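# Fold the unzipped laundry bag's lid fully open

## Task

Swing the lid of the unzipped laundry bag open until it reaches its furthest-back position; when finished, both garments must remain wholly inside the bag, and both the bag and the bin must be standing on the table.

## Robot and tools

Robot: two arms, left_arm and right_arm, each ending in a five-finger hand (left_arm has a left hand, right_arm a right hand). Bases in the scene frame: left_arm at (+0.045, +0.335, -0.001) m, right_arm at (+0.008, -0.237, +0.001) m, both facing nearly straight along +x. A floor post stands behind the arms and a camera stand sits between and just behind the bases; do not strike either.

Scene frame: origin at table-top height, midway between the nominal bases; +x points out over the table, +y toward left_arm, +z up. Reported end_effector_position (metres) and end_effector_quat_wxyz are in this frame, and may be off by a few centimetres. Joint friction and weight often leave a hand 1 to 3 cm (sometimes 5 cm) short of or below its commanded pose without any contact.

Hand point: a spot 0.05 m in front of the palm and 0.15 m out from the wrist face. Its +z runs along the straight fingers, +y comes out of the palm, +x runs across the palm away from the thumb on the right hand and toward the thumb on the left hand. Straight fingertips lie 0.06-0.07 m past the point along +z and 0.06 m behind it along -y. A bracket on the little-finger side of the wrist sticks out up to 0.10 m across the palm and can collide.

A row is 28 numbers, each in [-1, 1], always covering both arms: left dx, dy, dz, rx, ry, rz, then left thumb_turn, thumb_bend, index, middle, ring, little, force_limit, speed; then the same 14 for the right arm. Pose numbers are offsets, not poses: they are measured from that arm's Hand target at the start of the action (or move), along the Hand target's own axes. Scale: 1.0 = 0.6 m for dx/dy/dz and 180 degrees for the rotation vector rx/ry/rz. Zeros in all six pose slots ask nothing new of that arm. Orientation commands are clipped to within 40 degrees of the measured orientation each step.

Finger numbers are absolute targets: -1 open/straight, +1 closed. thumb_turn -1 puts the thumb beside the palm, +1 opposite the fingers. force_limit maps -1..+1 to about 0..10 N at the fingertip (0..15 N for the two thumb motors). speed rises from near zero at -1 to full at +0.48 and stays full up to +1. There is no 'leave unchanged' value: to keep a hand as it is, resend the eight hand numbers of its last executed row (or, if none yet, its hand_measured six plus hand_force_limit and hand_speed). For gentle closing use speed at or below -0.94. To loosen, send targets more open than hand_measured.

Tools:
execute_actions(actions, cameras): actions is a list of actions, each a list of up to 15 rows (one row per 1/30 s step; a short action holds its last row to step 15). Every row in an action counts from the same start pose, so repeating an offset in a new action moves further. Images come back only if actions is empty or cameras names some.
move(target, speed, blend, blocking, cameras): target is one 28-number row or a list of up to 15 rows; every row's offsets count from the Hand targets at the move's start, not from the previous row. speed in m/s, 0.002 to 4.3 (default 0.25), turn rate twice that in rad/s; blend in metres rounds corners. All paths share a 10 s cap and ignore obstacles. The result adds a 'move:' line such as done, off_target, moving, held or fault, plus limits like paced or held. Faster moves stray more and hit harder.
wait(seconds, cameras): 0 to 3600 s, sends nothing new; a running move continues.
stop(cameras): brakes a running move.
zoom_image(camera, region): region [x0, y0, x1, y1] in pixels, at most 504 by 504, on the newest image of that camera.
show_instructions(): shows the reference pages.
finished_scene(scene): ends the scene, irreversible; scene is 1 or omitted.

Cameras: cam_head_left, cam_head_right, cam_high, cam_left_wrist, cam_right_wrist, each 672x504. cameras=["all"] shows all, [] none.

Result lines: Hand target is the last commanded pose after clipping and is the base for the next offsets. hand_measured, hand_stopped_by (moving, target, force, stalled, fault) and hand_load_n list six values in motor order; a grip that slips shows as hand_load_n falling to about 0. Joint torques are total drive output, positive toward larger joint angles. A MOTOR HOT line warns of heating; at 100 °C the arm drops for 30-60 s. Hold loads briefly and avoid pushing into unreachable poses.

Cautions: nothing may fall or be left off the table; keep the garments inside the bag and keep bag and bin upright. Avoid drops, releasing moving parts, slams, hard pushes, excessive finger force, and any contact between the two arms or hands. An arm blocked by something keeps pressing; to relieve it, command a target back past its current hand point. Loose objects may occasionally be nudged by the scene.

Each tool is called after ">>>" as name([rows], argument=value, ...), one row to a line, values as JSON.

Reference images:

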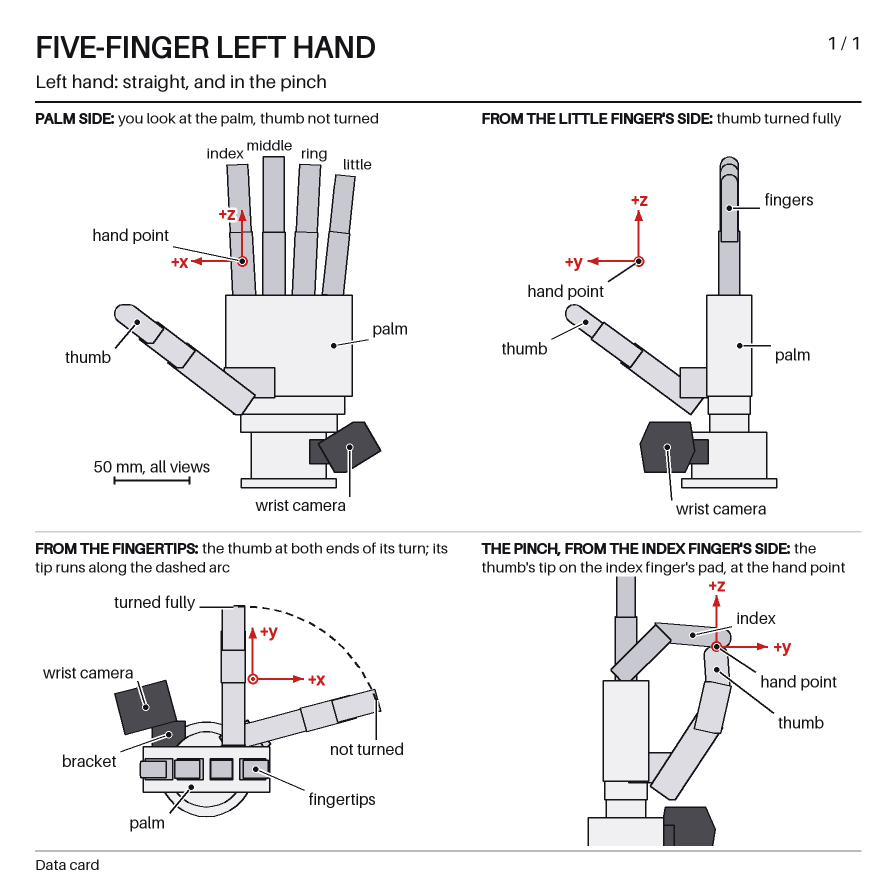

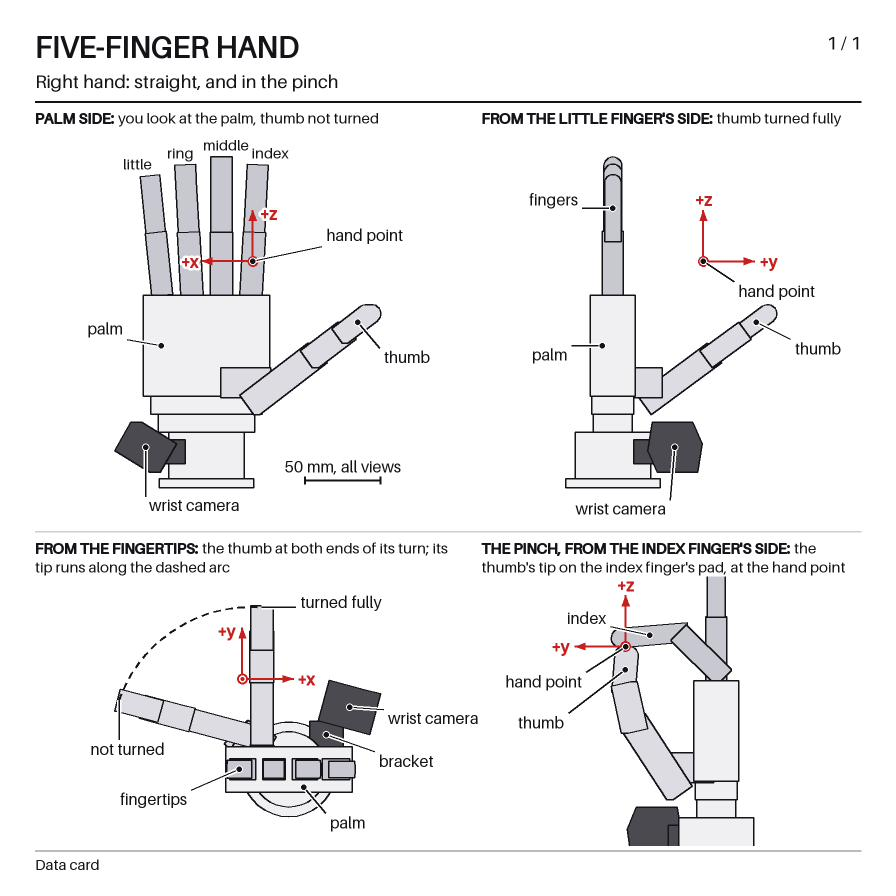

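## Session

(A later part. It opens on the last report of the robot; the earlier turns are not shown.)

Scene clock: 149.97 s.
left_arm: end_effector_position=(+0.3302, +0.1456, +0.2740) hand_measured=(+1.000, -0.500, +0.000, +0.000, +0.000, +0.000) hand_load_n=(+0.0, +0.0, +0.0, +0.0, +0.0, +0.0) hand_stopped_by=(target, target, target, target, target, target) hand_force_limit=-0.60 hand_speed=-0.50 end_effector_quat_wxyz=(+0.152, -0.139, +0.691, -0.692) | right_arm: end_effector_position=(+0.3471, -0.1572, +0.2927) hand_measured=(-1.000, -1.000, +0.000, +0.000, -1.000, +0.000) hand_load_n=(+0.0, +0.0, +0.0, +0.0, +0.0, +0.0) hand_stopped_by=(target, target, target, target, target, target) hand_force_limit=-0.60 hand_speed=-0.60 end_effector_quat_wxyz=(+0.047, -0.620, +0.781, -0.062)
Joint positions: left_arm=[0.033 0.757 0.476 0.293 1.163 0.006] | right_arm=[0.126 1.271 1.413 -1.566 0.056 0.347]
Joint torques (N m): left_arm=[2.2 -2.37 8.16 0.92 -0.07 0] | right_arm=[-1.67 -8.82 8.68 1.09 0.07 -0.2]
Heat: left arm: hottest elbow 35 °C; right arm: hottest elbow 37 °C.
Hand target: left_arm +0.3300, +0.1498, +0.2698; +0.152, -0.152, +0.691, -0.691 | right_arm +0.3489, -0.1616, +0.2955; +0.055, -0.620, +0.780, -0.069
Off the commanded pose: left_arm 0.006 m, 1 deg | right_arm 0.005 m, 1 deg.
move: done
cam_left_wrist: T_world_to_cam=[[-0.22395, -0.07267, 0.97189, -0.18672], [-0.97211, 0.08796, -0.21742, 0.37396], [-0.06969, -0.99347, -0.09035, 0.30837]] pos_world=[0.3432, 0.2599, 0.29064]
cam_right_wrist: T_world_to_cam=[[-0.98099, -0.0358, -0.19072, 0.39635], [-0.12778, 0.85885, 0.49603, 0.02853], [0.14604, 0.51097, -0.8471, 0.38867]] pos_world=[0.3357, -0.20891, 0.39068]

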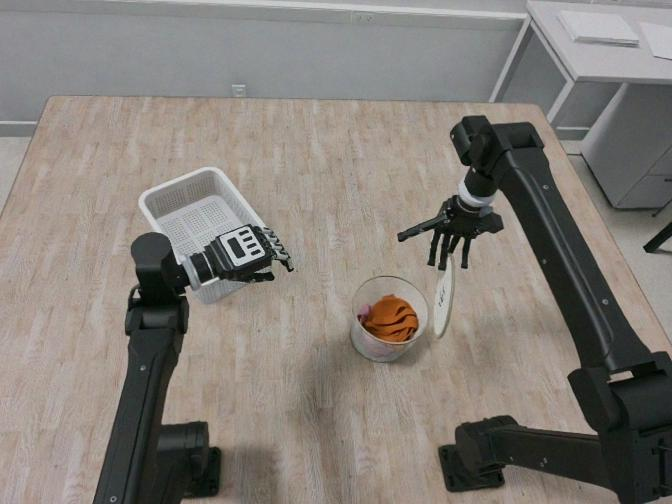

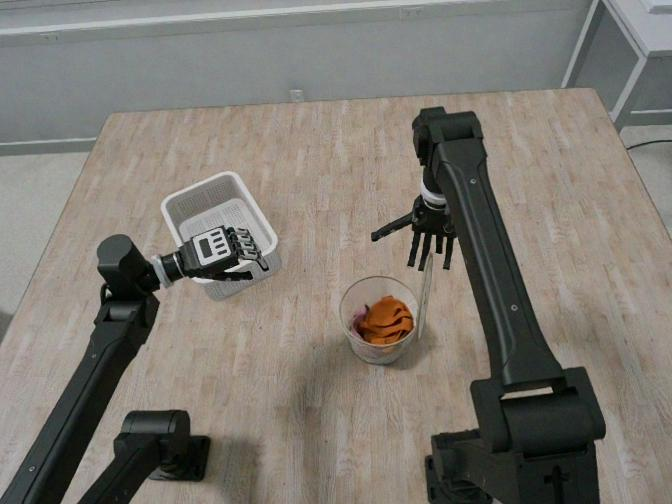

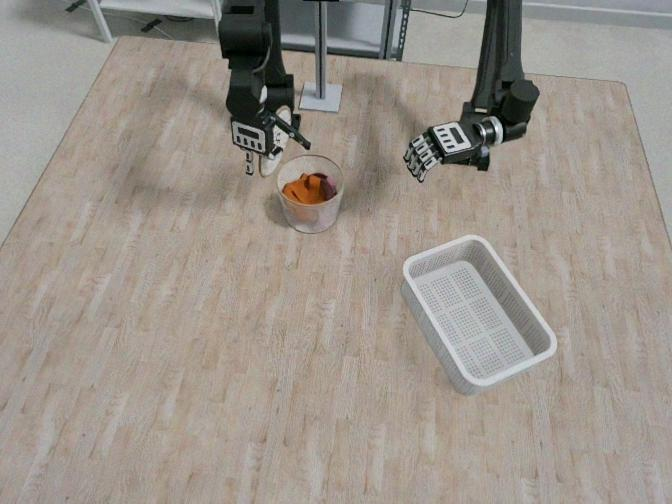

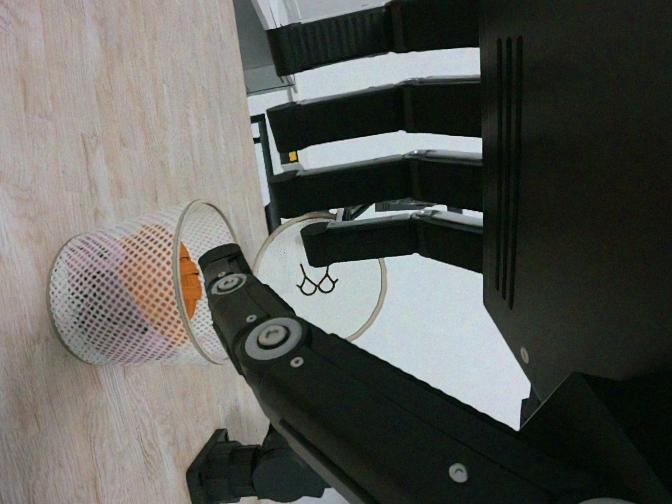

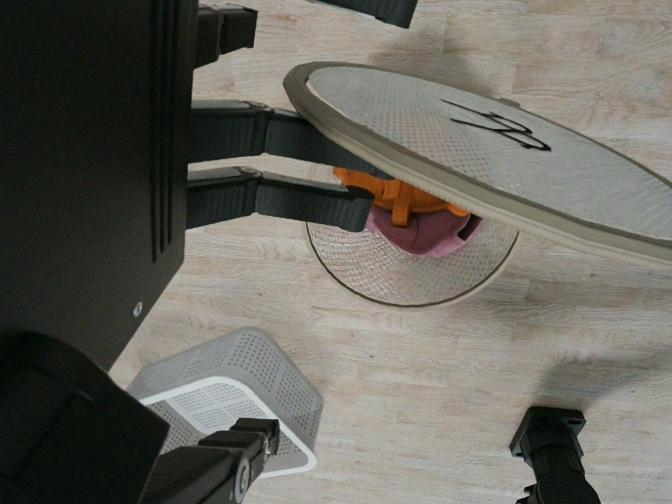

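>>> move(target=[0,0,0,0,0,0,1,-0.5,0,0,0,0,-0.6,-0.5,0.0653,-0.0008,-0.0042,0.02,-0.083,0,-1,-1,0,0,-1,0,-0.6,-0.6], speed=0.04, cameras=["all"])

>>> zoom_image(camera="cam_head_left", region=[340, 210, 480, 370])

>>> zoom_image(camera="cam_high", region=[220, 110, 370, 250])

Scene clock: 155.13 s.
left_arm: end_effector_position=(+0.3302, +0.1456, +0.2740) hand_measured=(+1.000, -0.500, +0.000, +0.000, +0.000, +0.000) hand_load_n=(+0.0, +0.0, +0.0, +0.0, +0.0, +0.0) hand_stopped_by=(target, target, target, target, target, target) hand_force_limit=-0.60 hand_speed=-0.50 end_effector_quat_wxyz=(+0.152, -0.139, +0.691, -0.692) | right_arm: end_effector_position=(+0.3390, -0.1965, +0.2944) hand_measured=(-1.000, -1.000, +0.000, +0.000, -1.000, +0.000) hand_load_n=(+0.0, +0.0, +0.0, +0.0, +0.0, +0.0) hand_stopped_by=(target, target, target, target, target, target) hand_force_limit=-0.60 hand_speed=-0.60 end_effector_quat_wxyz=(+0.166, -0.620, +0.767, -0.003)
Joint positions: left_arm=[0.033 0.757 0.476 0.293 1.163 0.006] | right_arm=[-0.119 1.177 1.301 -1.455 -0.233 0.116]
Joint torques (N m): left_arm=[2.26 -2.2 8.1 0.96 -0.08 0] | right_arm=[-1.73 -7.94 8.76 1.32 -0.36 -0.15]
Heat: left arm: hottest elbow 35 °C; right arm: hottest elbow 37 °C.
Hand target: left_arm +0.3300, +0.1498, +0.2698; +0.152, -0.152, +0.691, -0.691 | right_arm +0.3401, -0.1997, +0.2980; +0.175, -0.622, +0.763, -0.012
Off the commanded pose: left_arm 0.006 m, 1 deg | right_arm 0.005 m, 2 deg.
move: done
cam_left_wrist: T_world_to_cam=[[-0.22395, -0.07267, 0.97189, -0.18672], [-0.97211, 0.08796, -0.21742, 0.37396], [-0.06969, -0.99347, -0.09035, 0.30837]] pos_world=[0.3432, 0.2599, 0.29064]
cam_right_wrist: T_world_to_cam=[[-0.95168, -0.01392, -0.30677, 0.41583], [-0.22451, 0.71313, 0.66411, 0.01506], [0.20952, 0.7009, -0.6818, 0.37848]] pos_world=[0.31982, -0.27022, 0.37561]

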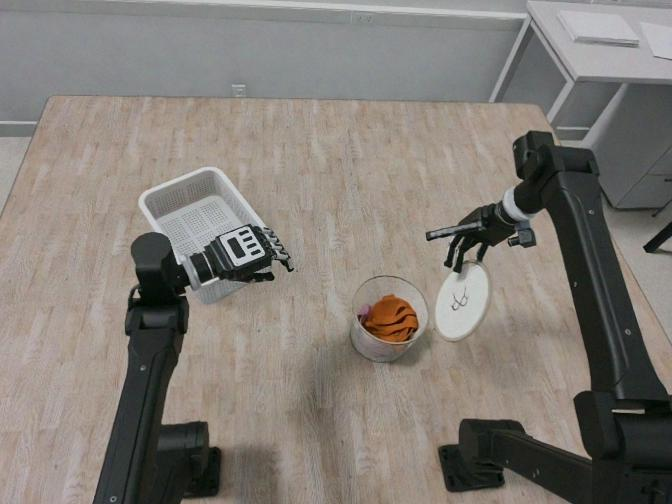

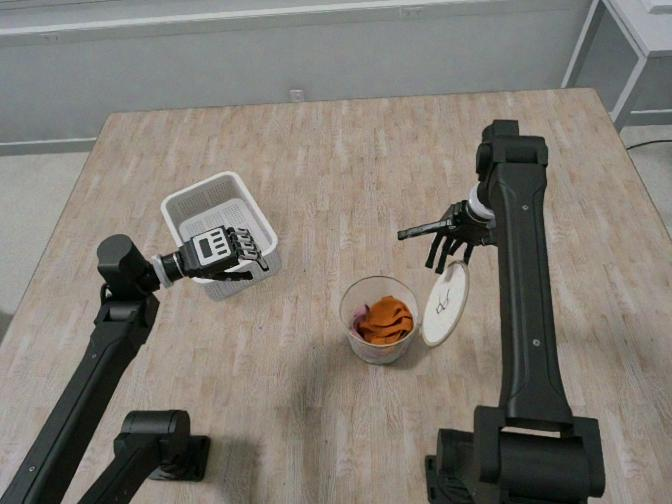

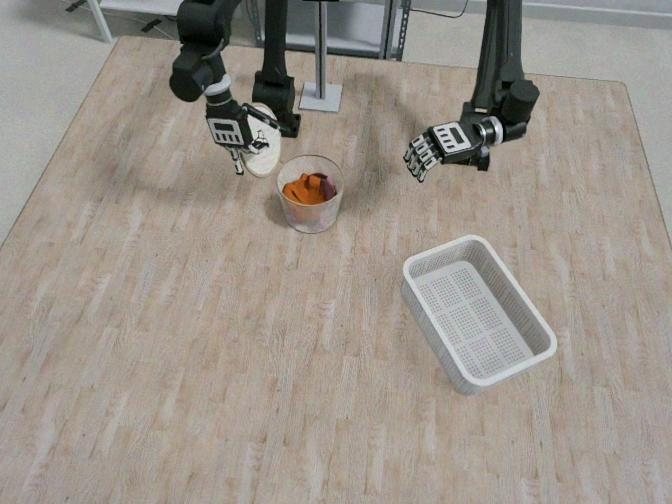

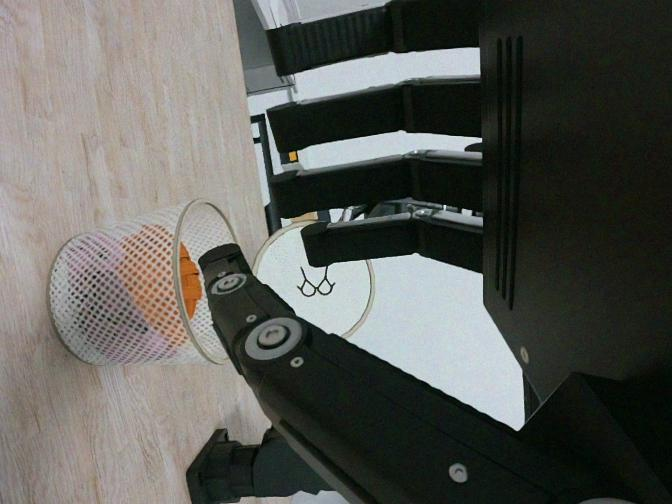

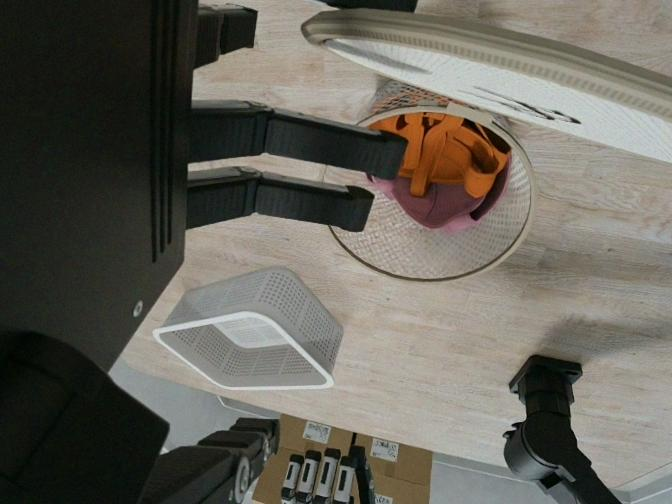

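Scaled by 3.150 from the camera's image (finer frame: 960x720).

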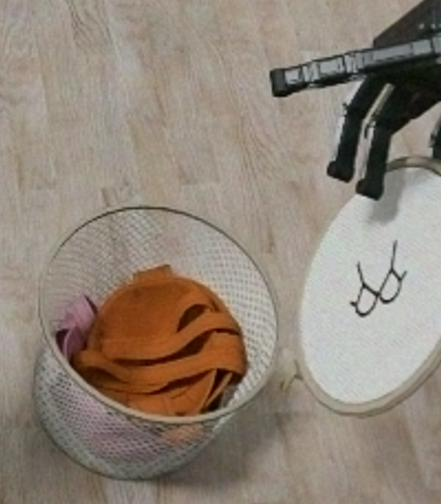

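Scaled by 3.360 from the camera's image (finer frame: 960x720).

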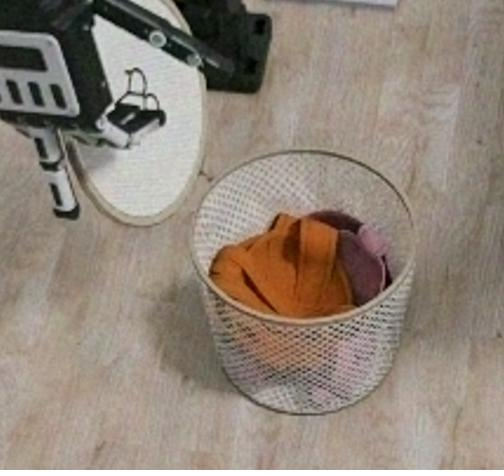

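>>> move(target=[0,0,0,0,0,0,1,-0.5,0,0,0,0,-0.6,-0.5,0.065,0.0027,-0.004,0.0045,-0.0809,0.0191,-1,-1,0,0,-1,0,-0.6,-0.6], speed=0.04, cameras=["all"])

>>> zoom_image(camera="cam_head_left", region=[340, 210, 500, 370])

>>> zoom_image(camera="cam_high", region=[200, 90, 370, 250])

Scene clock: 160.57 s.
left_arm: end_effector_position=(+0.3302, +0.1456, +0.2740) hand_measured=(+1.000, -0.500, +0.000, +0.000, +0.000, +0.000) hand_load_n=(+0.0, +0.0, +0.0, +0.0, +0.0, +0.0) hand_stopped_by=(target, target, target, target, target, target) hand_force_limit=-0.60 hand_speed=-0.50 end_effector_quat_wxyz=(+0.152, -0.139, +0.691, -0.692) | right_arm: end_effector_position=(+0.3298, -0.2333, +0.2924) hand_measured=(-1.000, -1.000, +0.000, +0.000, -1.000, +0.000) hand_load_n=(+0.0, +0.0, +0.0, +0.0, +0.0, +0.0) hand_stopped_by=(target, target, target, target, target, target) hand_force_limit=-0.60 hand_speed=-0.60 end_effector_quat_wxyz=(+0.274, -0.593, +0.754, +0.067)
Joint positions: left_arm=[0.033 0.757 0.476 0.293 1.163 0.006] | right_arm=[-0.372 1.172 1.224 -1.441 -0.546 -0.088]
Joint torques (N m): left_arm=[2.02 -2.32 8.16 1.01 -0.09 -0.01] | right_arm=[-1.79 -6.24 8.73 0.83 -0.58 -0.18]
Heat: left arm: hottest elbow 35 °C; right arm: hottest elbow 37 °C.
Hand target: left_arm +0.3300, +0.1498, +0.2698; +0.152, -0.152, +0.691, -0.691 | right_arm +0.3314, -0.2370, +0.2901; +0.275, -0.594, +0.753, +0.066
Off the commanded pose: left_arm 0.006 m, 1 deg | right_arm 0.005 m, 0 deg.
move: done
cam_left_wrist: T_world_to_cam=[[-0.22395, -0.07267, 0.97189, -0.18672], [-0.97211, 0.08796, -0.21742, 0.37396], [-0.06969, -0.99347, -0.09035, 0.30837]] pos_world=[0.3432, 0.2599, 0.29064]
cam_right_wrist: T_world_to_cam=[[-0.92239, 0.07441, -0.37903, 0.438], [-0.28576, 0.52876, 0.79922, -0.02177], [0.25989, 0.8455, -0.46646, 0.35892]] pos_world=[0.30451, -0.32455, 0.35083]

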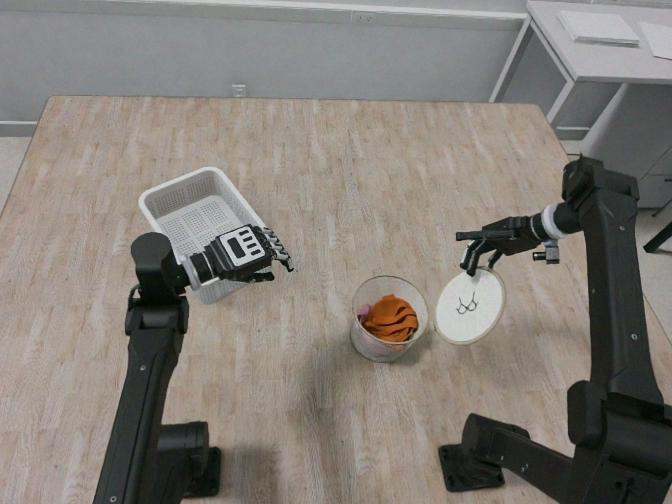

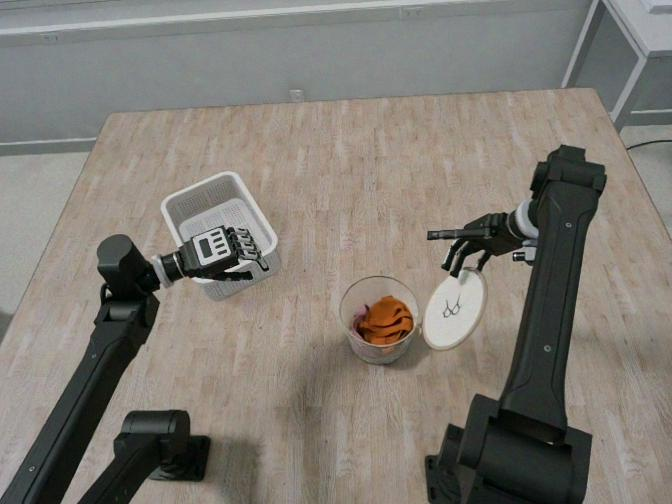

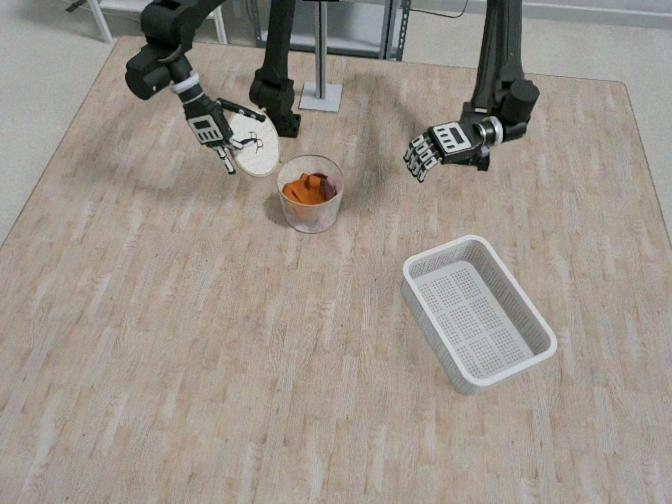

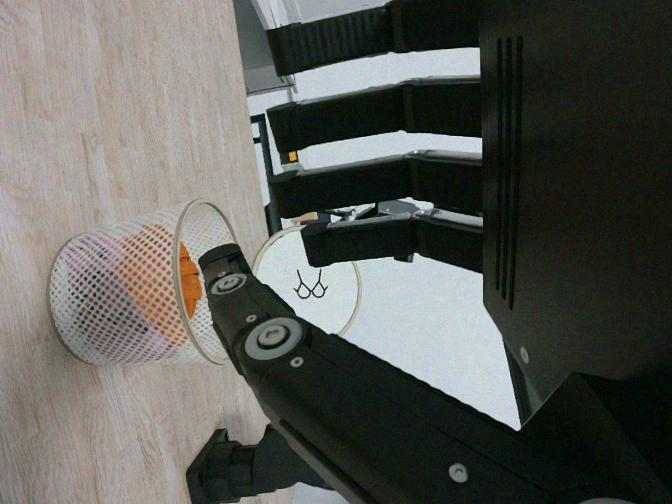

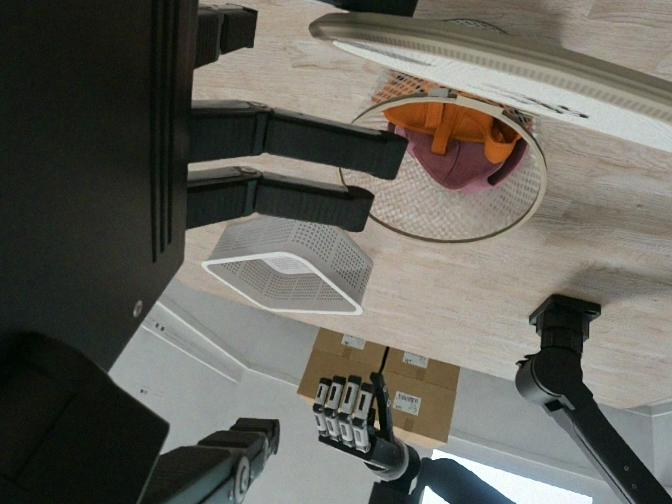

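Scaled by 3.150 from the camera's image (finer frame: 960x720).

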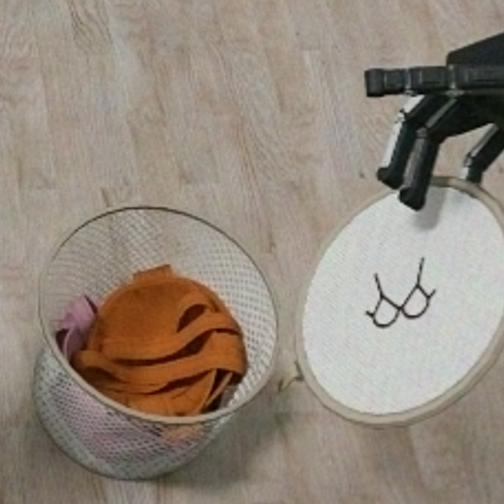

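Scaled by 2.965 from the camera's image (finer frame: 960x720).

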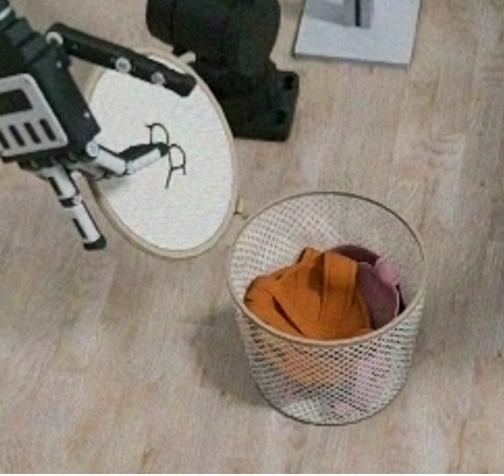

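>>> move(target=[0,0,0,0,0,0,1,-0.5,0,0,0,0,-0.6,-0.5,0.0673,0.0025,-0.005,0.0045,-0.0809,0.0193,-1,-1,0,0,-1,0,-0.6,-0.6], speed=0.04, cameras=["cam_head_left","cam_high","cam_right_wrist"])

>>> zoom_image(camera="cam_head_left", region=[340, 210, 500, 370])

>>> zoom_image(camera="cam_high", region=[200, 90, 370, 250])

Scene clock: 165.10 s.
left_arm: end_effector_position=(+0.3302, +0.1456, +0.2740) hand_measured=(+1.000, -0.500, +0.000, +0.000, +0.000, +0.000) hand_load_n=(+0.0, +0.0, +0.0, +0.0, -0.5, +0.0) hand_stopped_by=(target, target, target, target, target, target) hand_force_limit=-0.60 hand_speed=-0.50 end_effector_quat_wxyz=(+0.152, -0.139, +0.691, -0.692) | right_arm: end_effector_position=(+0.3240, -0.2696, +0.2745) hand_measured=(-1.000, -1.000, +0.000, +0.000, -1.000, +0.000) hand_load_n=(+0.0, +0.0, +0.0, +0.0, +0.0, +0.0) hand_stopped_by=(target, target, target, target, target, target) hand_force_limit=-0.60 hand_speed=-0.60 end_effector_quat_wxyz=(+0.371, -0.558, +0.729, +0.139)
Joint positions: left_arm=[0.033 0.757 0.476 0.293 1.163 0.006] | right_arm=[-0.58 1.269 1.163 -1.491 -0.814 -0.33]
Joint torques (N m): left_arm=[2.32 -2.26 8.13 1.01 -0.09 -0.02] | right_arm=[-1.67 -7.06 8.32 -0.02 -0.75 -0.21]
Heat: left arm: hottest elbow 35 °C; right arm: hottest elbow 37 °C.
Hand target: left_arm +0.3300, +0.1498, +0.2698; +0.152, -0.152, +0.691, -0.691 | right_arm +0.3233, -0.2725, +0.2722; +0.371, -0.556, +0.730, +0.144
Off the commanded pose: left_arm 0.006 m, 1 deg | right_arm 0.004 m, 1 deg.
move: done
cam_right_wrist: T_world_to_cam=[[-0.89573, 0.16942, -0.41106, 0.45428], [-0.34473, 0.31919, 0.88277, -0.05022], [0.28077, 0.93242, -0.2275, 0.33387]] pos_world=[0.29586, -0.37225, 0.30703]

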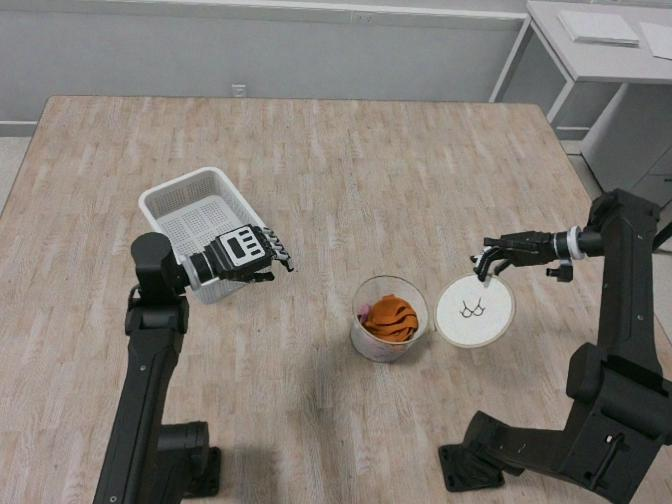

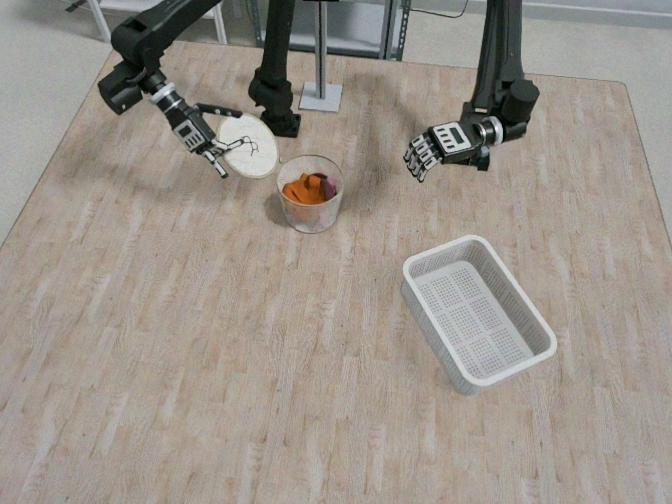

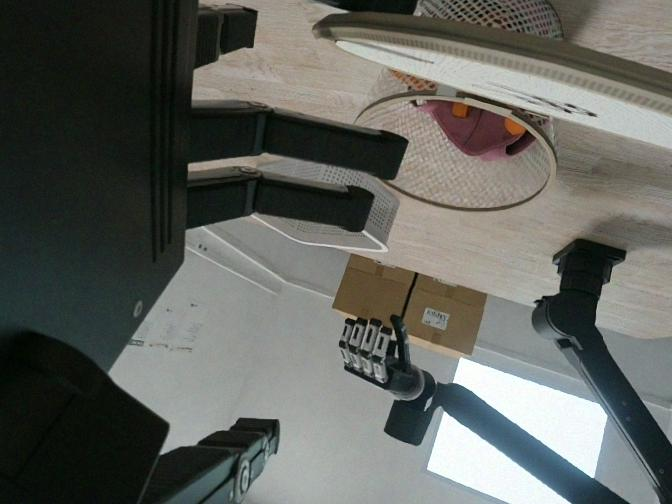

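Scaled by 3.150 from the camera's image (finer frame: 960x720).

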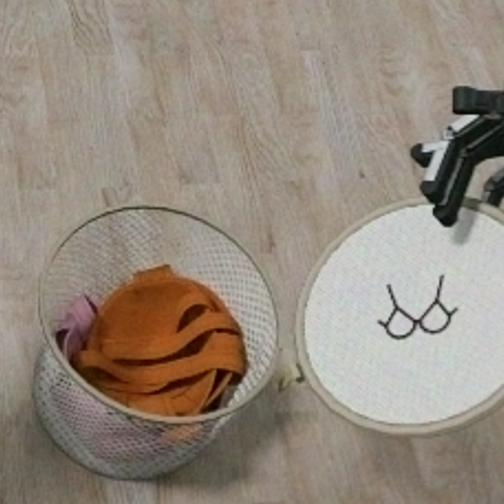

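Scaled by 2.965 from the camera's image (finer frame: 960x720).

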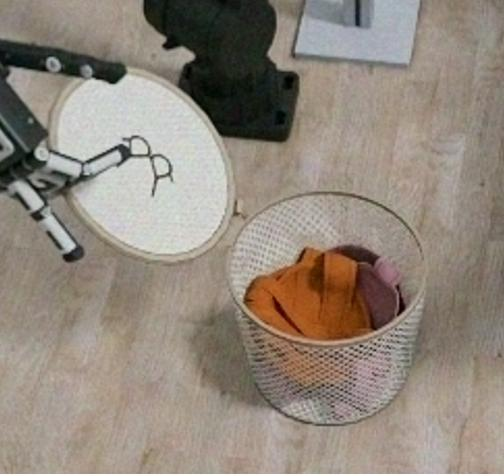

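>>> move(target=[0,0,0,0,0,0,1,-0.5,0,0,0,0,-0.6,-0.5,0.0673,0.0027,-0.005,0.0045,-0.0809,0.0193,-1,-1,0,0,-1,0,-0.6,-0.6], speed=0.04, cameras=["cam_head_left","cam_high","cam_right_wrist"])

>>> zoom_image(camera="cam_head_left", region=[360, 210, 520, 370])

>>> zoom_image(camera="cam_high", region=[180, 90, 350, 250])

Scene clock: 169.90 s.
left_arm: end_effector_position=(+0.3302, +0.1456, +0.2740) hand_measured=(+1.000, -0.500, +0.000, +0.000, +0.000, +0.000) hand_load_n=(+0.0, +0.0, +0.0, +0.0, +0.0, +0.0) hand_stopped_by=(target, target, target, target, target, target) hand_force_limit=-0.60 hand_speed=-0.50 end_effector_quat_wxyz=(+0.152, -0.139, +0.691, -0.692) | right_arm: end_effector_position=(+0.3174, -0.2996, +0.2472) hand_measured=(-1.000, -1.000, +0.000, +0.000, -1.000, +0.000) hand_load_n=(+0.0, +0.0, +0.0, +0.0, +0.0, +0.0) hand_stopped_by=(target, target, target, target, target, target) hand_force_limit=-0.60 hand_speed=-0.60 end_effector_quat_wxyz=(+0.458, -0.513, +0.693, +0.214)
Joint positions: left_arm=[0.033 0.757 0.476 0.293 1.163 0.006] | right_arm=[-0.72 1.447 1.125 -1.632 -1.016 -0.643]
Joint torques (N m): left_arm=[2.26 -2.32 8.16 0.92 -0.09 -0.01] | right_arm=[-1.73 -8.29 7.25 -0.57 -0.77 -0.16]
Heat: left arm: hottest elbow 35 °C; right arm: hottest elbow 37 °C.
Hand target: left_arm +0.3300, +0.1498, +0.2698; +0.152, -0.152, +0.691, -0.691 | right_arm +0.3163, -0.3023, +0.2457; +0.459, -0.508, +0.695, +0.219
Off the commanded pose: left_arm 0.006 m, 1 deg | right_arm 0.003 m, 1 deg.
move: done
cam_right_wrist: T_world_to_cam=[[-0.87345, 0.26739, -0.40692, 0.46353], [-0.39769, 0.09039, 0.91305, -0.07802], [0.28092, 0.95934, 0.02739, 0.30243]] pos_world=[0.28888, -0.40702, 0.25157]

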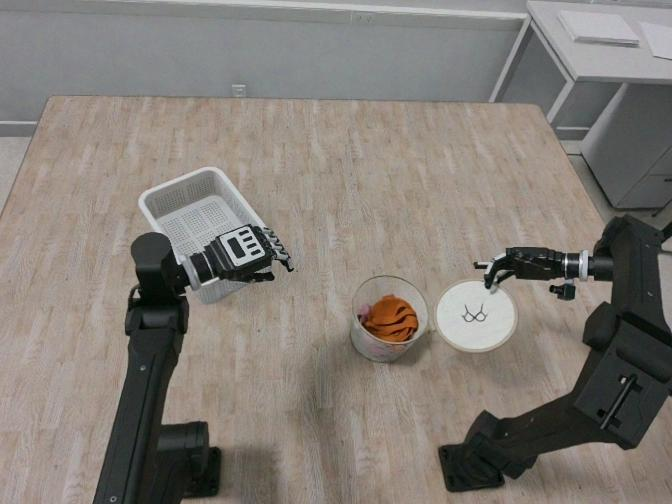

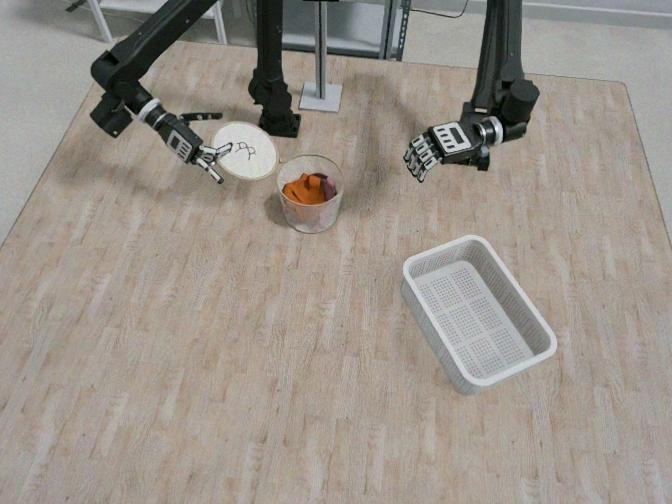

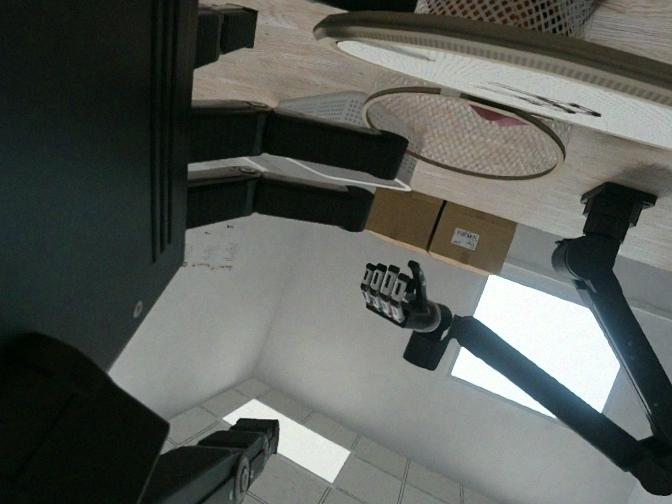

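Scaled by 3.150 from the camera's image (finer frame: 960x720).

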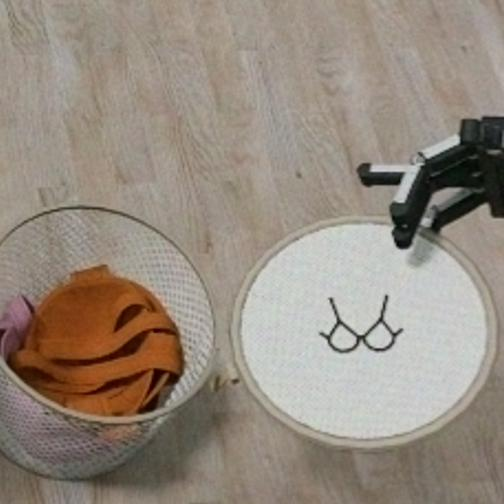

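Scaled by 2.965 from the camera's image (finer frame: 960x720).

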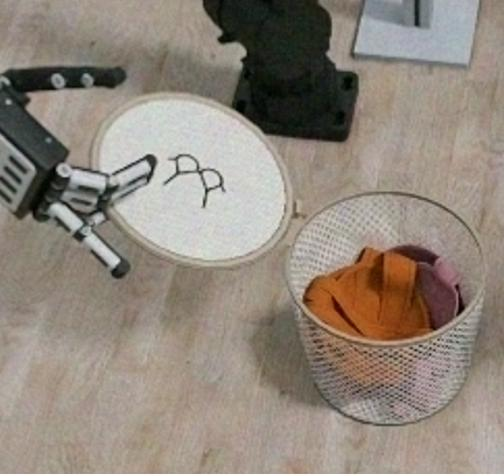

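>>> move(target=[0,0,0,0,0,0,1,-0.5,0,0,0,0,-0.6,-0.5,0.0673,0.0027,-0.005,0.07,-0.0809,0.0193,-1,-1,0,0,-1,0,-0.6,-0.6], speed=0.04, cameras=["cam_head_left","cam_high","cam_right_wrist","cam_left_wrist"])

>>> zoom_image(camera="cam_head_left", region=[360, 210, 520, 370])

>>> zoom_image(camera="cam_high", region=[180, 90, 350, 250])

Scene clock: 175.63 s.
left_arm: end_effector_position=(+0.3302, +0.1456, +0.2740) hand_measured=(+1.000, -0.500, +0.000, +0.000, +0.000, +0.000) hand_load_n=(+0.0, +0.0, +0.0, +0.0, +0.0, -0.5) hand_stopped_by=(target, target, target, target, target, target) hand_force_limit=-0.60 hand_speed=-0.50 end_effector_quat_wxyz=(+0.152, -0.139, +0.691, -0.692) | right_arm: end_effector_position=(+0.3124, -0.3212, +0.2135) hand_measured=(-1.000, -1.000, +0.000, +0.000, -1.000, +0.000) hand_load_n=(+0.0, +0.0, +0.0, +0.0, +0.0, +0.0) hand_stopped_by=(target, target, target, target, target, target) hand_force_limit=-0.60 hand_speed=-0.60 end_effector_quat_wxyz=(+0.586, -0.409, +0.666, +0.212)
Joint positions: left_arm=[0.033 0.757 0.476 0.293 1.163 0.006] | right_arm=[-0.86 1.579 0.985 -1.668 -1.278 -0.916]
Joint torques (N m): left_arm=[2.26 -2.14 8.12 1.03 -0.09 0.01] | right_arm=[-2.02 -8.59 5.89 -0.95 -0.75 -0.15]
Heat: left arm: hottest elbow 35 °C; right arm: hottest elbow 36 °C.
Hand target: left_arm +0.3300, +0.1498, +0.2698; +0.152, -0.152, +0.691, -0.691 | right_arm +0.3112, -0.3243, +0.2121; +0.590, -0.402, +0.666, +0.218
Off the commanded pose: left_arm 0.006 m, 1 deg | right_arm 0.004 m, 1 deg.
joint sent to its limit (right arm) — joint 4 (wrist pitch), lower limit. The joint targets still meet the commanded pose.
move: done
cam_left_wrist: T_world_to_cam=[[-0.22395, -0.07267, 0.97189, -0.18672], [-0.97211, 0.08796, -0.21742, 0.37396], [-0.06969, -0.99347, -0.09035, 0.30837]] pos_world=[0.3432, 0.2599, 0.29064]
cam_right_wrist: T_world_to_cam=[[-0.73518, 0.51099, -0.44541, 0.49447], [-0.53653, -0.03706, 0.84307, -0.02996], [0.41429, 0.85879, 0.30141, 0.19306]] pos_world=[0.26747, -0.41957, 0.18732]
Images, in order (width x height): cam_head_left 672x504, cam_high 672x504, cam_left_wrist 672x504, cam_right_wrist 672x504.

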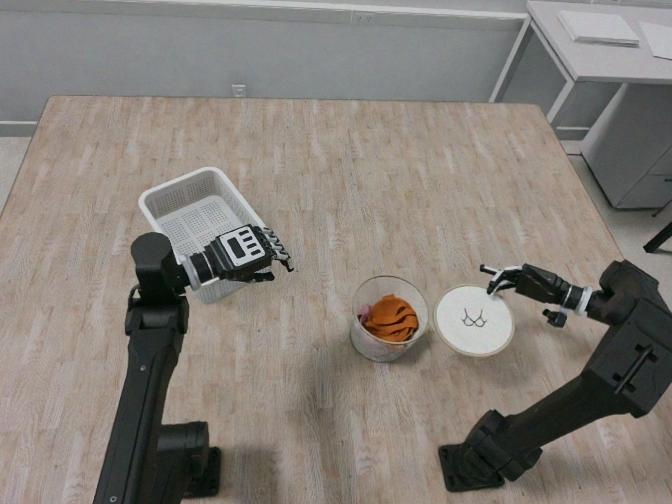

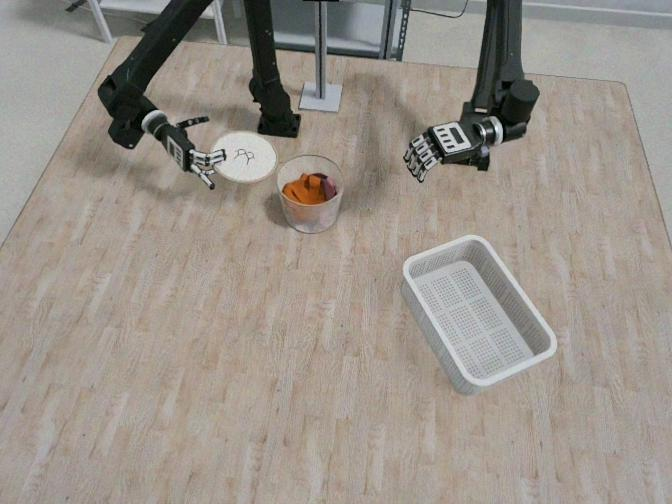

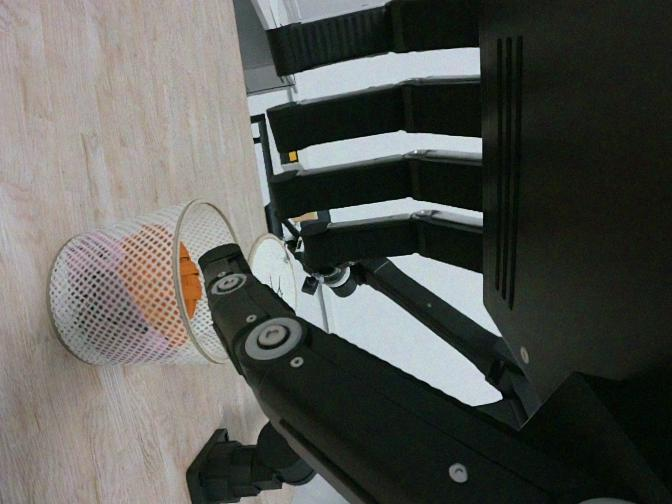

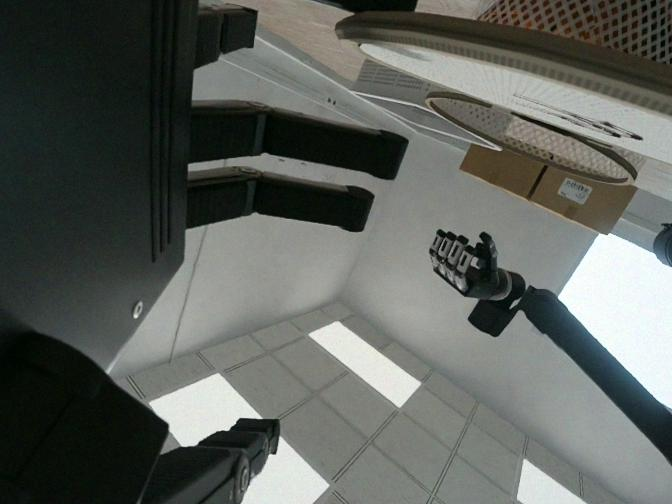

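Scaled by 3.150 from the camera's image (finer frame: 960x720).

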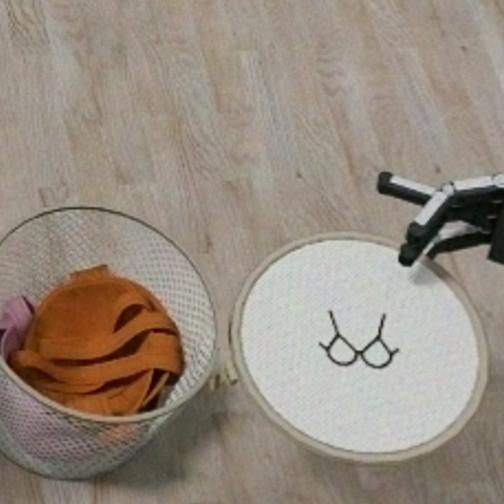

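Scaled by 2.965 from the camera's image (finer frame: 960x720).

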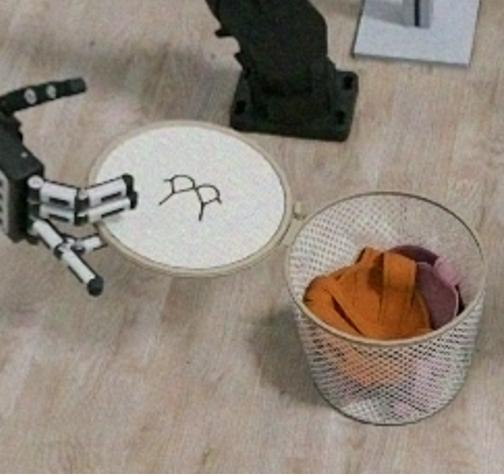

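>>> zoom_image(camera="cam_left_wrist", region=[150, 180, 370, 380])

>>> zoom_image(camera="cam_right_wrist", region=[330, 0, 672, 200])

Scaled by 2.291 from the camera's image (finer frame: 960x720).

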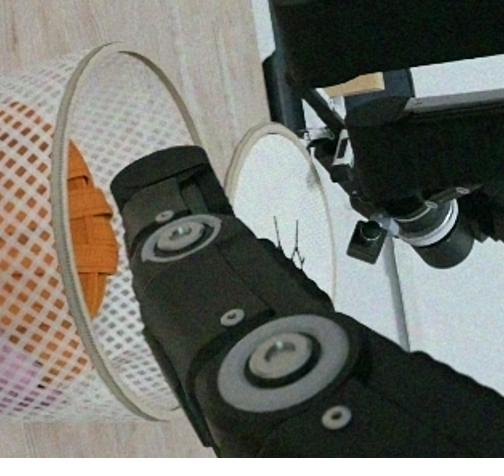

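Scaled by 1.474 from the camera's image (finer frame: 960x720).

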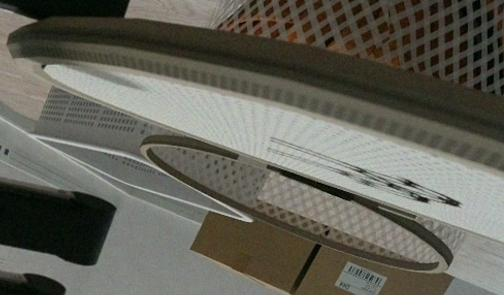

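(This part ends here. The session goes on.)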